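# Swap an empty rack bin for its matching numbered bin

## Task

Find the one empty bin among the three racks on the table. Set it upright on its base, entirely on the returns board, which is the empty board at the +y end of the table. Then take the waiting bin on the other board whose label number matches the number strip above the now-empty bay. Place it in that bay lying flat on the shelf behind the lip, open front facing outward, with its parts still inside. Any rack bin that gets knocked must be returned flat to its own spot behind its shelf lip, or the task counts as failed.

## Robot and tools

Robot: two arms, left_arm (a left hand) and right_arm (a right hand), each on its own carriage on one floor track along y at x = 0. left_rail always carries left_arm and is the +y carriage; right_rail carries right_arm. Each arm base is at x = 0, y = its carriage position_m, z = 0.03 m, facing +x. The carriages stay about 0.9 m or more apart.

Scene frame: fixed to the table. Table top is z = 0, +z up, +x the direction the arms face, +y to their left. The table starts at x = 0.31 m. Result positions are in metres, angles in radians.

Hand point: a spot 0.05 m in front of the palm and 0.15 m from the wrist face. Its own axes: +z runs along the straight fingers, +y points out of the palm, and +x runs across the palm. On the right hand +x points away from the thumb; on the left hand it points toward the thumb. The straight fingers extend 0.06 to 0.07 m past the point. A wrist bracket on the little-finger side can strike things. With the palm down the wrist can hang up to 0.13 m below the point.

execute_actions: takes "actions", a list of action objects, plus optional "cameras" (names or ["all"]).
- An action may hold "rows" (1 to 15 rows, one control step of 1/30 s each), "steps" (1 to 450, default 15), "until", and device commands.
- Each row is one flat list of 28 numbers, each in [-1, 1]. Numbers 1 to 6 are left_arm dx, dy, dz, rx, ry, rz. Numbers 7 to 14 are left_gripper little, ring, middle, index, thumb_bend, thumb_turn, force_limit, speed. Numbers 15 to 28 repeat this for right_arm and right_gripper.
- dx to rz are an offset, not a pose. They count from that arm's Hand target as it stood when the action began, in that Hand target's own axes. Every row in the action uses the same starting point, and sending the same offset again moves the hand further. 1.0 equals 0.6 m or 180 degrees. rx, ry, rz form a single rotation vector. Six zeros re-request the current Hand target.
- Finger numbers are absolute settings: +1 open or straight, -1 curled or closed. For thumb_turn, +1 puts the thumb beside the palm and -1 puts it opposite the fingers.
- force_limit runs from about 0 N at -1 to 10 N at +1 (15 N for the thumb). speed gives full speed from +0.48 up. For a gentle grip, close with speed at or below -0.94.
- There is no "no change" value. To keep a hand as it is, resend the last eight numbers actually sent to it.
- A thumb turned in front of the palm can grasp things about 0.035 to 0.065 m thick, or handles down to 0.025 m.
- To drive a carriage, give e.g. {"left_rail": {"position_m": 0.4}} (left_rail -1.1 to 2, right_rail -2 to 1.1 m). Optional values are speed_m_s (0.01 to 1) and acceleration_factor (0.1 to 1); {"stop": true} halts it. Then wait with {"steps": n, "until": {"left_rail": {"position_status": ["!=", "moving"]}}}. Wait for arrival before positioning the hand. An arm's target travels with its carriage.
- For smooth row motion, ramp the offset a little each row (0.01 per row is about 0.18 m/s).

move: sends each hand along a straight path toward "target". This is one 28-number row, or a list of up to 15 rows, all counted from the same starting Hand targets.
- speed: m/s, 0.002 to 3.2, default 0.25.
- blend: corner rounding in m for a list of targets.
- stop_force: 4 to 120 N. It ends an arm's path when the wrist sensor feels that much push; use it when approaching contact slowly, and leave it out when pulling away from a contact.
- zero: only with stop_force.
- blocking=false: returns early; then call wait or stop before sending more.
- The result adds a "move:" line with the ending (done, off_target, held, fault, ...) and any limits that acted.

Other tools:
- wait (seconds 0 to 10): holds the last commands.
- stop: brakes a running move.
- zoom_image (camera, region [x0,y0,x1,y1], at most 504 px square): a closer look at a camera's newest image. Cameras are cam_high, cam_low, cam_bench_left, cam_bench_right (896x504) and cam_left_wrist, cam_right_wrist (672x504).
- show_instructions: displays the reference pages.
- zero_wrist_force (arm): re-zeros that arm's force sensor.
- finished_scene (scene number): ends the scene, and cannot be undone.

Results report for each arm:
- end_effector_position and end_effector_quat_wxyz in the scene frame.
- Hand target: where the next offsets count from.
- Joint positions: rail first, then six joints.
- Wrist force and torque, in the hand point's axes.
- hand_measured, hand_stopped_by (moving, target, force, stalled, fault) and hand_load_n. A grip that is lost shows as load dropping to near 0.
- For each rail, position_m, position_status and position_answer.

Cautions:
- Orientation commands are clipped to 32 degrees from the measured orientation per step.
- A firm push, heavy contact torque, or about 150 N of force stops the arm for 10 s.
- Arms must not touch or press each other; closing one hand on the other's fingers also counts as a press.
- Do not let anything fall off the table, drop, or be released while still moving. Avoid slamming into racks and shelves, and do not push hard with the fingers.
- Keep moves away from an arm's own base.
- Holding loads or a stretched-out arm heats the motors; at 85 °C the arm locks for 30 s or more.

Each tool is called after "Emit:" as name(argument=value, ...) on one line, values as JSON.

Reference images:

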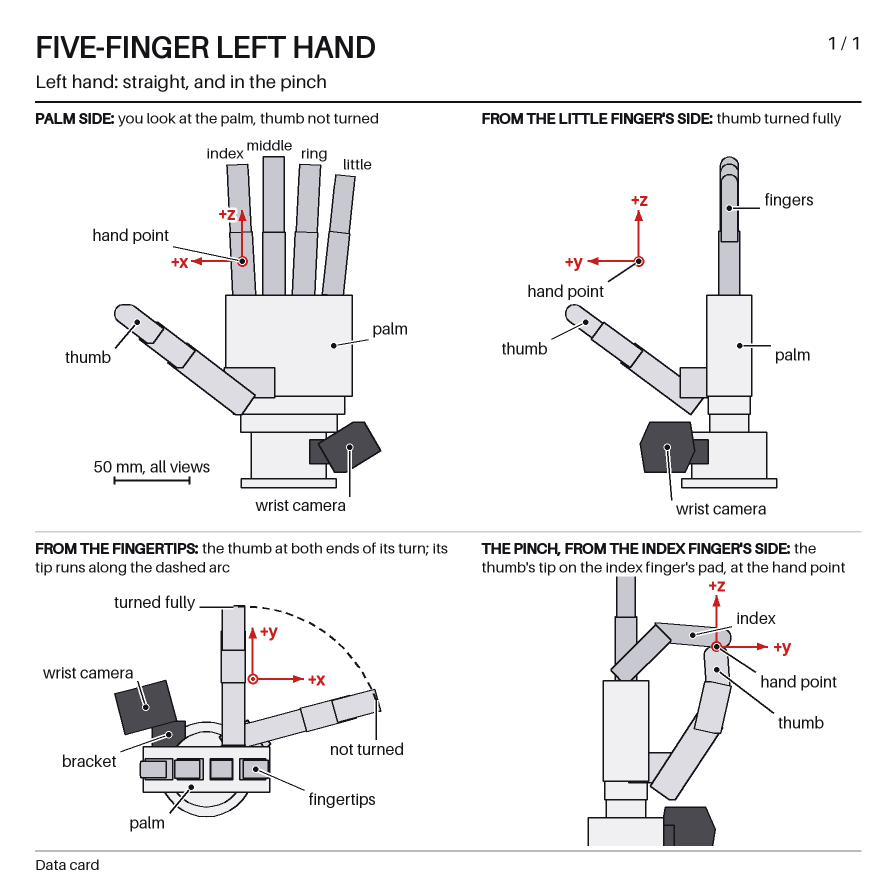

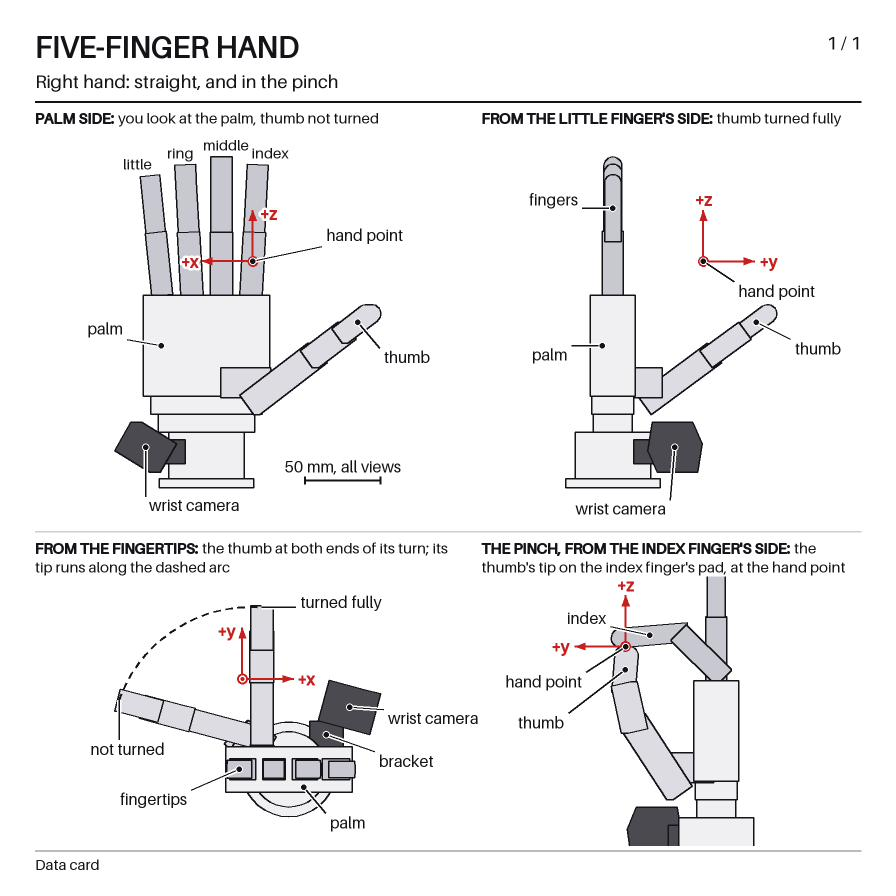

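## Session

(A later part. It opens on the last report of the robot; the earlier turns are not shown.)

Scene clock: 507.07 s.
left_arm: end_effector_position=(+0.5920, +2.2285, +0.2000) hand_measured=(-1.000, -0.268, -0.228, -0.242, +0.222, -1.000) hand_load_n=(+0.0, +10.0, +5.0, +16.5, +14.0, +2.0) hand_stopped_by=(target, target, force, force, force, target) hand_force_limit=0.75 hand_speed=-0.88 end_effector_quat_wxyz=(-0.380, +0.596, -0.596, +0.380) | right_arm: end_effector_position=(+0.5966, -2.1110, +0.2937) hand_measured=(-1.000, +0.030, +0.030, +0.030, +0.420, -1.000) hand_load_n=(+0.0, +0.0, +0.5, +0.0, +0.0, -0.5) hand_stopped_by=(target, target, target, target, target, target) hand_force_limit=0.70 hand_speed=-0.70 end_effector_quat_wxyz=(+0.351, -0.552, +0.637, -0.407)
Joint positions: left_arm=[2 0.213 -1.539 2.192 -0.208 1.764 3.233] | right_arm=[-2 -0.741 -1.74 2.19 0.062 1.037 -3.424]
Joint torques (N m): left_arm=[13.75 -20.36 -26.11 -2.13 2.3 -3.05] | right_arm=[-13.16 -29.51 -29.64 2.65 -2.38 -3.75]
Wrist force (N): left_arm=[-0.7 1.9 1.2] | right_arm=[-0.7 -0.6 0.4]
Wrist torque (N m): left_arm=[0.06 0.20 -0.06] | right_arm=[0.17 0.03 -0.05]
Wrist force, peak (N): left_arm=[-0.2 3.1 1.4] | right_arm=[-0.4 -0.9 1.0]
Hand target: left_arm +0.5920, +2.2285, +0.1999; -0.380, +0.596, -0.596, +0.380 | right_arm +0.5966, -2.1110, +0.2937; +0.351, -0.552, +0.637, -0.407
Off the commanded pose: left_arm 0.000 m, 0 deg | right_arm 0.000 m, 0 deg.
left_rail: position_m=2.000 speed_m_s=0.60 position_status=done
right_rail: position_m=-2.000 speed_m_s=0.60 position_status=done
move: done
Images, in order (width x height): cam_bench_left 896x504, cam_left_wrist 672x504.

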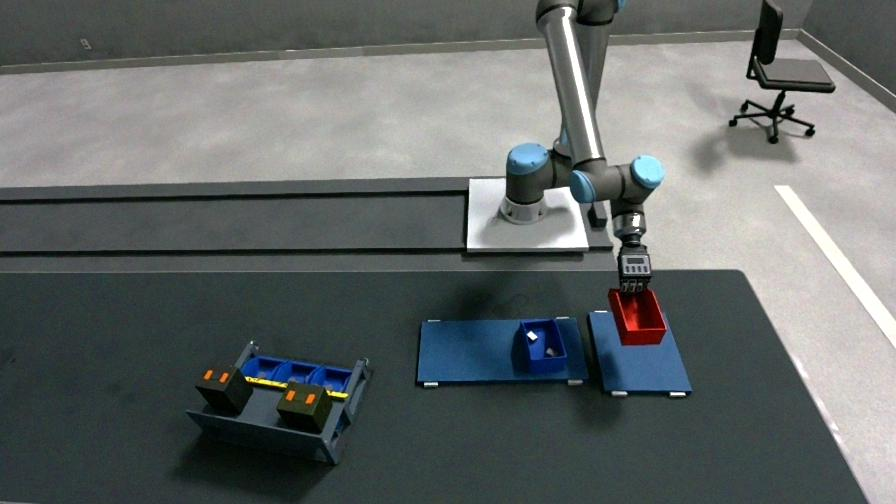

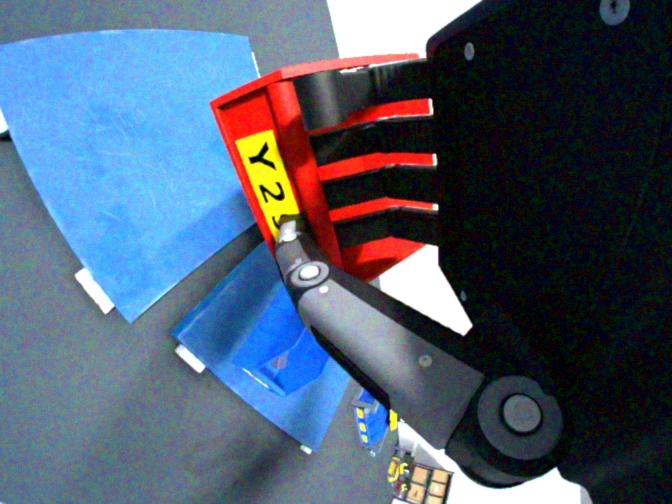

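Emit:
move(target=[-0.0583,0.1747,0.1182,0,0,0,-1,-0.27,-0.7,-0.7,-0.6,-1,0.75,-0.88,0,0,0,0,0,0,-1,0.03,0.03,0.03,0.42,-1,0.7,-0.7], speed=0.08, cameras=["cam_left_wrist", "cam_bench_left"])

Emit:
zoom_image(camera="cam_bench_left", region=[500, 250, 720, 410])

Scene clock: 510.73 s.
left_arm: end_effector_position=(+0.6119, +2.2634, +0.0751) hand_measured=(-1.000, -0.268, -0.228, -0.242, +0.222, -1.000) hand_load_n=(+0.0, +10.0, +5.0, +16.5, +14.0, +2.0) hand_stopped_by=(target, target, force, force, force, target) hand_force_limit=0.75 hand_speed=-0.88 end_effector_quat_wxyz=(-0.380, +0.596, -0.596, +0.380) end_effector_velocity=(+0.000, +0.000, -0.002) end_effector_angular_velocity=(-0.001, +0.001, -0.001) | right_arm: end_effector_position=(+0.5966, -2.1110, +0.2937) hand_measured=(-1.000, +0.030, +0.030, +0.030, +0.420, -1.000) hand_load_n=(+0.0, +0.0, +0.0, +0.0, +0.0, +0.0) hand_stopped_by=(target, target, target, target, target, target) hand_force_limit=0.70 hand_speed=-0.70 end_effector_quat_wxyz=(+0.351, -0.552, +0.637, -0.407)
Joint positions: left_arm=[2 0.279 -1.303 2.212 -0.458 1.823 3.262] | right_arm=[-2 -0.741 -1.74 2.19 0.062 1.037 -3.424]
Joint velocities: left_arm=[0 0.001 0.005 -0.001 -0.003 0.003 0] | right_arm=[within noise]
Joint torques (N m): left_arm=[12.74 -33.45 -32.26 -1.89 2.31 4.46] | right_arm=[-11.07 -30.9 -29.34 2.56 -2.25 -3.87]
Wrist force (N): left_arm=[-0.3 1.8 1.5] | right_arm=[-0.4 -0.6 0.7]
Wrist torque (N m): left_arm=[0.01 0.26 -0.02] | right_arm=[0.17 -0.02 -0.04]
Wrist force, peak (N): left_arm=[-0.3 2.5 2.0] | right_arm=[-0.9 -0.7 0.8]
Hand target: left_arm +0.6119, +2.2635, +0.0749; -0.380, +0.596, -0.596, +0.380 | right_arm +0.5966, -2.1110, +0.2937; +0.351, -0.552, +0.637, -0.407
Off the commanded pose: left_arm 0.000 m, 0 deg | right_arm 0.000 m, 0 deg.
left_rail: position_m=2.000 speed_m_s=0.60 position_status=done
right_rail: position_m=-2.000 speed_m_s=0.60 position_status=done
move: done
Images, in order (width x height): cam_bench_left 896x504, cam_left_wrist 672x504.

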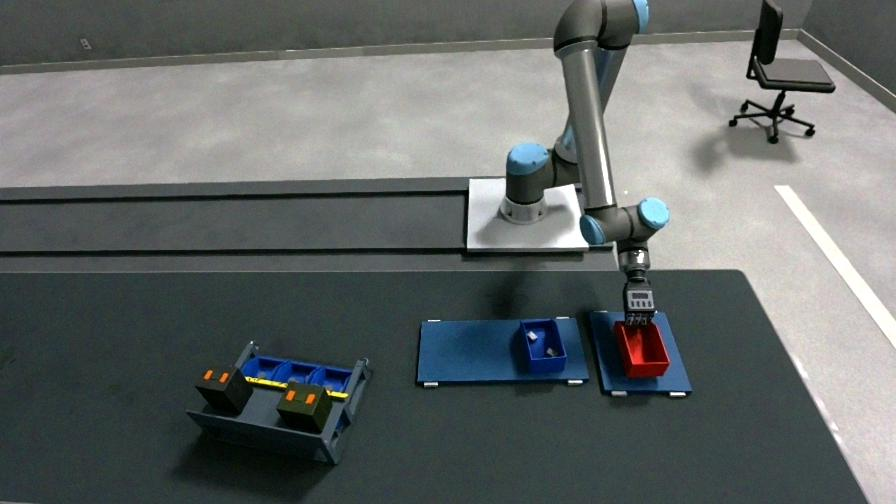

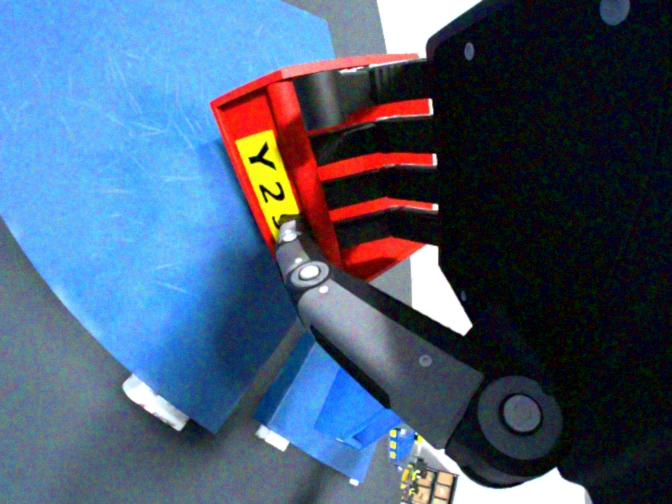

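Scaled by 2.291 from the camera's 896x504 image, which has a finer 1280x720 frame.

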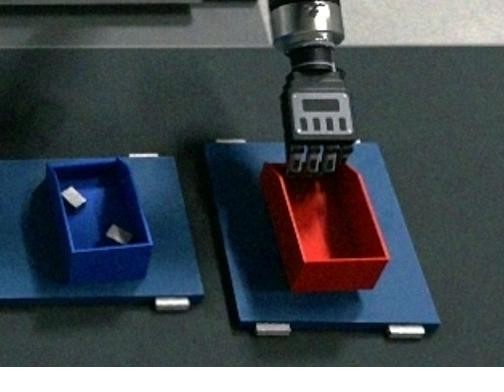

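Emit:
move(target=[0,0.0604,0.0282,0,0,0,-1,-0.27,-0.7,-0.7,-0.6,-1,0.75,-0.88,0,0,0,0,0,0,-1,0.03,0.03,0.03,0.42,-1,0.7,-0.7], speed=0.015, stop_force=6, cameras=["cam_left_wrist"])

Scene clock: 514.43 s.
left_arm: end_effector_position=(+0.6119, +2.2635, +0.0467) hand_measured=(-1.000, -0.268, -0.228, -0.242, +0.222, -1.000) hand_load_n=(+0.0, +6.0, +8.5, +9.5, +13.0, +2.5) hand_stopped_by=(target, target, force, force, force, target) hand_force_limit=0.75 hand_speed=-0.88 end_effector_quat_wxyz=(-0.380, +0.596, -0.596, +0.380) | right_arm: end_effector_position=(+0.5966, -2.1110, +0.2937) hand_measured=(-1.000, +0.030, +0.030, +0.030, +0.420, -1.000) hand_load_n=(+0.0, +0.0, +0.0, +0.0, +0.0, +0.0) hand_stopped_by=(target, target, target, target, target, target) hand_force_limit=0.70 hand_speed=-0.70 end_effector_quat_wxyz=(+0.351, -0.552, +0.637, -0.407)
Joint positions: left_arm=[2 0.279 -1.256 2.225 -0.517 1.823 3.262] | right_arm=[-2 -0.741 -1.74 2.19 0.062 1.037 -3.424]
Joint torques (N m): left_arm=[6.72 -64.34 -29.93 1.88 1.03 3.99] | right_arm=[-11.75 -29.16 -30.34 2.78 -2.38 -3.89]
Wrist force (N): left_arm=[0.2 1.8 0.7] | right_arm=[-0.3 -0.5 1.0]
Wrist torque (N m): left_arm=[0.18 0.20 0.00] | right_arm=[0.15 -0.05 -0.03]
Wrist force, peak (N): left_arm=[0.2 -10.0 -5.9] | right_arm=[-0.8 -0.7 0.9]
Hand target: left_arm +0.6119, +2.2635, +0.0467; -0.380, +0.596, -0.596, +0.380 (not the last commanded pose) | right_arm +0.5966, -2.1110, +0.2937; +0.351, -0.552, +0.637, -0.407
Off the commanded pose: left_arm 0.012 m, 0 deg | right_arm 0.000 m, 0 deg.
left_rail: position_m=2.000 speed_m_s=0.60 position_status=done
right_rail: position_m=-2.000 speed_m_s=0.60 position_status=done
move: contact (left_arm)
Images, in order (width x height): cam_left_wrist 672x504.

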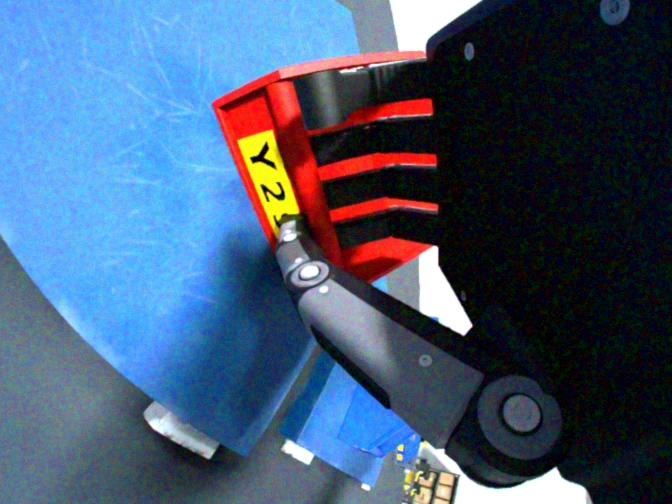

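Release and raise.

Emit:
execute_actions(actions=[{"rows":[[0,0,0,0,0,0,-1,-0.1,-0.1,-0.1,0.42,-1,0.7,-0.7,0,0,0,0,0,0,-1,0.03,0.03,0.03,0.42,-1,0.7,-0.7]],"steps":45},{"rows":[[0,0,0,0,0,0,-1,0.3,0.3,0.3,0.42,-1,0.7,-0.6,0,0,0,0,0,0,-1,0.03,0.03,0.03,0.42,-1,0.7,-0.7]],"steps":45}])

Emit:
move(target=[[0,-0.0604,-0.0282,0,0,0,-1,0.3,0.3,0.3,0.42,-1,0.7,-0.6,0,0,0,0,0,0,-1,0.03,0.03,0.03,0.42,-1,0.7,-0.7],[0,-0.3776,-0.1761,0,0,0,-1,0.3,0.3,0.3,0.42,-1,0.7,-0.6,0,0,0,0,0,0,-1,0.03,0.03,0.03,0.42,-1,0.7,-0.7],[0,-0.3776,-0.3761,0,0,0,-1,0.3,0.3,0.3,0.42,-1,0.7,-0.6,0,0,0,0,0,0,-1,0.03,0.03,0.03,0.42,-1,0.7,-0.7]], speed=[0.05,0.2,0.2], blend=[0.01,0.02,0], cameras=["all"])

Emit:
zoom_image(camera="cam_bench_left", region=[500, 250, 720, 410])

Emit:
zoom_image(camera="cam_right_wrist", region=[300, 0, 600, 300])

Scene clock: 518.73 s.
left_arm: end_effector_position=(+0.6120, +2.2635, +0.0468) hand_measured=(-1.000, +0.300, +0.300, +0.300, +0.420, -1.000) hand_load_n=(+0.0, +0.0, +0.0, +0.0, +0.0, +0.0) hand_stopped_by=(target, target, target, target, target, target) hand_force_limit=0.70 hand_speed=-0.60 end_effector_quat_wxyz=(-0.380, +0.596, -0.596, +0.380) | right_arm: end_effector_position=(+0.5966, -2.1110, +0.2937) hand_measured=(-1.000, +0.030, +0.030, +0.030, +0.420, -1.000) hand_load_n=(+0.0, +0.0, +0.0, +0.0, +0.0, +0.0) hand_stopped_by=(target, target, target, target, target, target) hand_force_limit=0.70 hand_speed=-0.70 end_effector_quat_wxyz=(+0.351, -0.552, +0.637, -0.407)
Joint positions: left_arm=[2 0.279 -1.256 2.225 -0.517 1.823 3.262] | right_arm=[-2 -0.741 -1.74 2.19 0.062 1.037 -3.424]
Joint torques (N m): left_arm=[5.96 -54.36 -20.13 -0.46 1.19 4.04] | right_arm=[-12.7 -28.61 -29.77 2.54 -2.42 -3.83]
Wrist force (N): left_arm=[0.2 0.4 0.4] | right_arm=[-0.4 -0.9 0.8]
Wrist torque (N m): left_arm=[0.11 0.17 0.05] | right_arm=[0.12 -0.03 -0.04]
Wrist force, peak (N): left_arm=[0.2 2.2 1.0] | right_arm=[-0.9 -0.7 0.9]
Hand target: left_arm +0.6119, +2.2635, +0.0467; -0.380, +0.596, -0.596, +0.380 | right_arm +0.5966, -2.1110, +0.2937; +0.351, -0.552, +0.637, -0.407
Off the commanded pose: left_arm 0.000 m, 0 deg | right_arm 0.000 m, 0 deg.
left_rail: position_m=2.000 speed_m_s=0.60 position_status=done
right_rail: position_m=-2.000 speed_m_s=0.60 position_status=done

Scene clock: 521.73 s.
left_arm: end_effector_position=(+0.5034, +2.2635, +0.3474) hand_measured=(-1.000, +0.300, +0.300, +0.300, +0.420, -1.000) hand_load_n=(+0.0, +0.0, +0.0, +0.0, +0.0, +0.0) hand_stopped_by=(target, target, target, target, target, target) hand_force_limit=0.70 hand_speed=-0.60 end_effector_quat_wxyz=(-0.380, +0.596, -0.596, +0.380) | right_arm: end_effector_position=(+0.5966, -2.1110, +0.2937) hand_measured=(-1.000, +0.030, +0.030, +0.030, +0.420, -1.000) hand_load_n=(+0.0, +0.0, +0.0, +0.0, +0.0, +0.0) hand_stopped_by=(target, target, target, target, target, target) hand_force_limit=0.70 hand_speed=-0.70 end_effector_quat_wxyz=(+0.351, -0.552, +0.637, -0.407)
Joint positions: left_arm=[2 0.361 -1.756 2.097 0.122 1.897 3.3] | right_arm=[-2 -0.741 -1.74 2.19 0.062 1.037 -3.424]
Joint torques (N m): left_arm=[8.73 -35.32 -29.99 2.28 2.34 4.44] | right_arm=[-13.56 -28.78 -30.14 2.67 -1.83 -3.88]
Wrist force (N): left_arm=[0.2 0.1 0.6] | right_arm=[-0.8 -0.5 0.4]
Wrist torque (N m): left_arm=[0.10 0.14 0.03] | right_arm=[0.20 0.05 -0.06]
Wrist force, peak (N): left_arm=[0.1 1.7 1.1] | right_arm=[-0.6 -0.9 0.8]
Hand target: left_arm +0.5032, +2.2635, +0.3475; -0.380, +0.596, -0.596, +0.380 | right_arm +0.5966, -2.1110, +0.2937; +0.351, -0.552, +0.637, -0.407
Off the commanded pose: left_arm 0.000 m, 0 deg | right_arm 0.000 m, 0 deg.
left_rail: position_m=2.000 speed_m_s=0.60 position_status=done
right_rail: position_m=-2.000 speed_m_s=0.60 position_status=done
move: done

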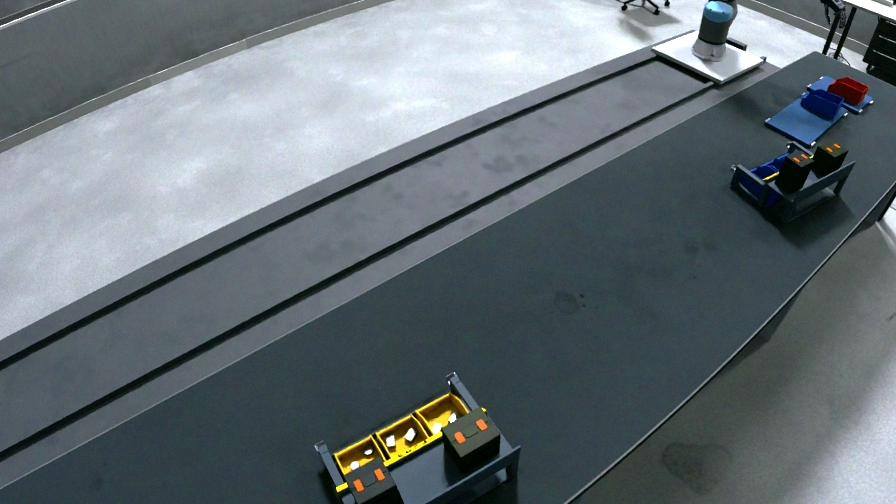

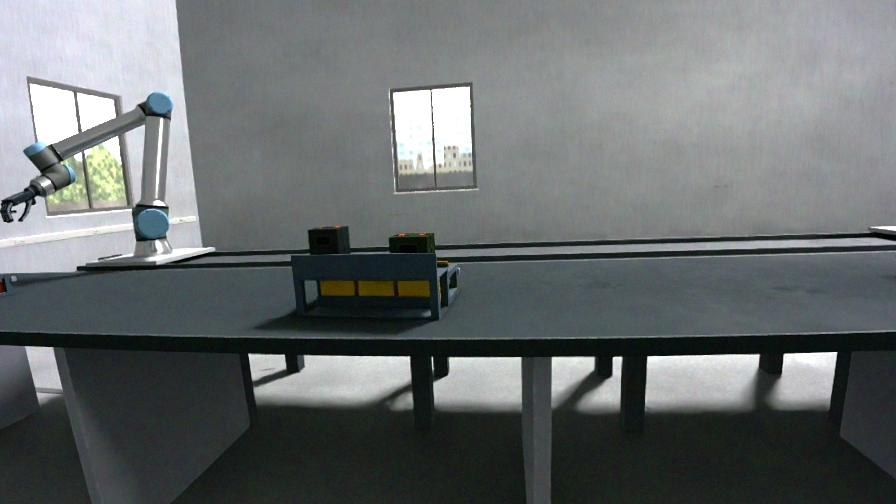

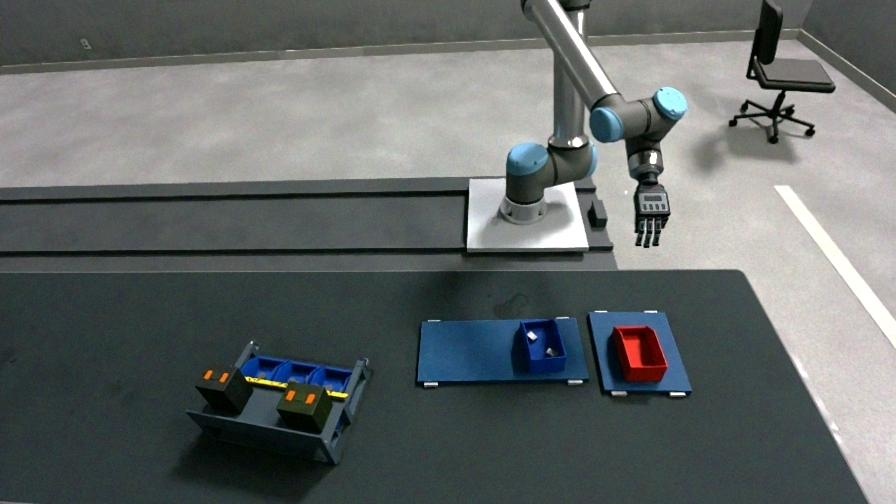

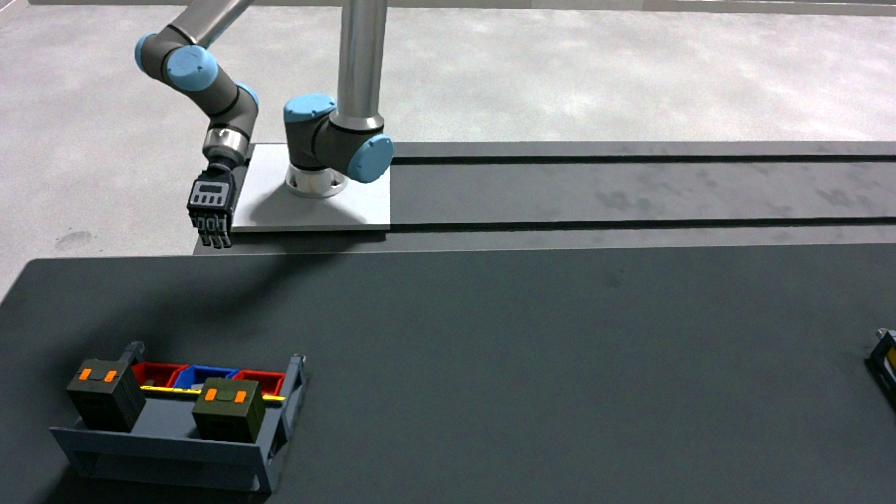

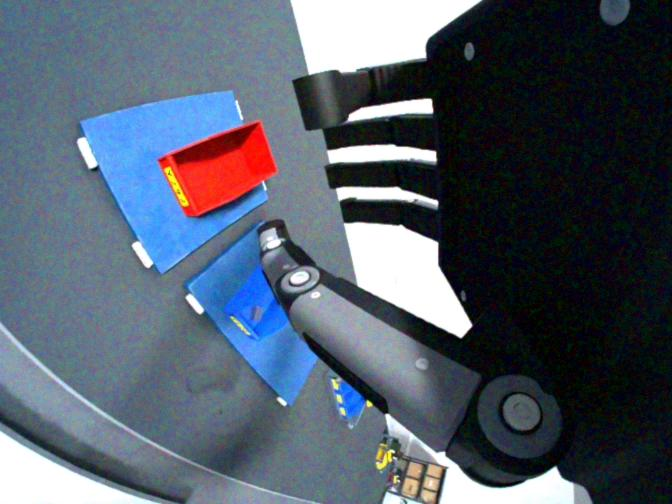

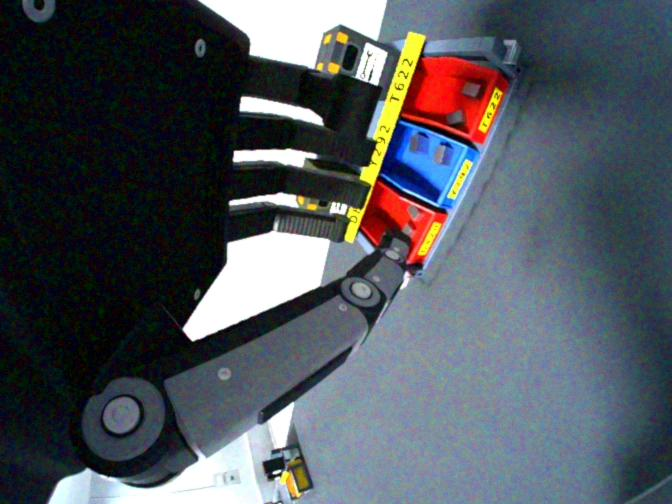

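Scaled by 2.291 from the camera's 896x504 image, which has a finer 1280x720 frame.

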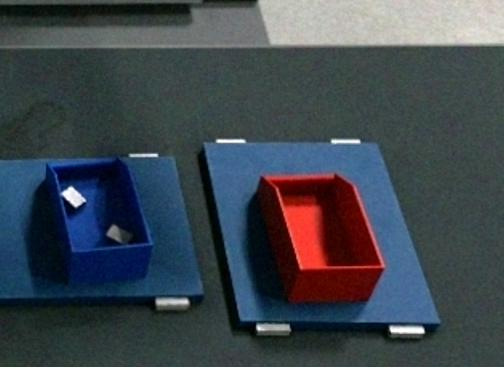

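Scaled by 1.680 from the camera's 672x504 image, which has a finer 960x720 frame.

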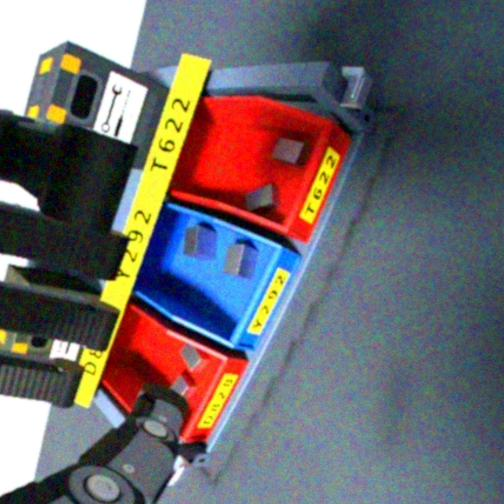

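Emit:
finished_scene(scene=2)

The scene is finished: the task was done.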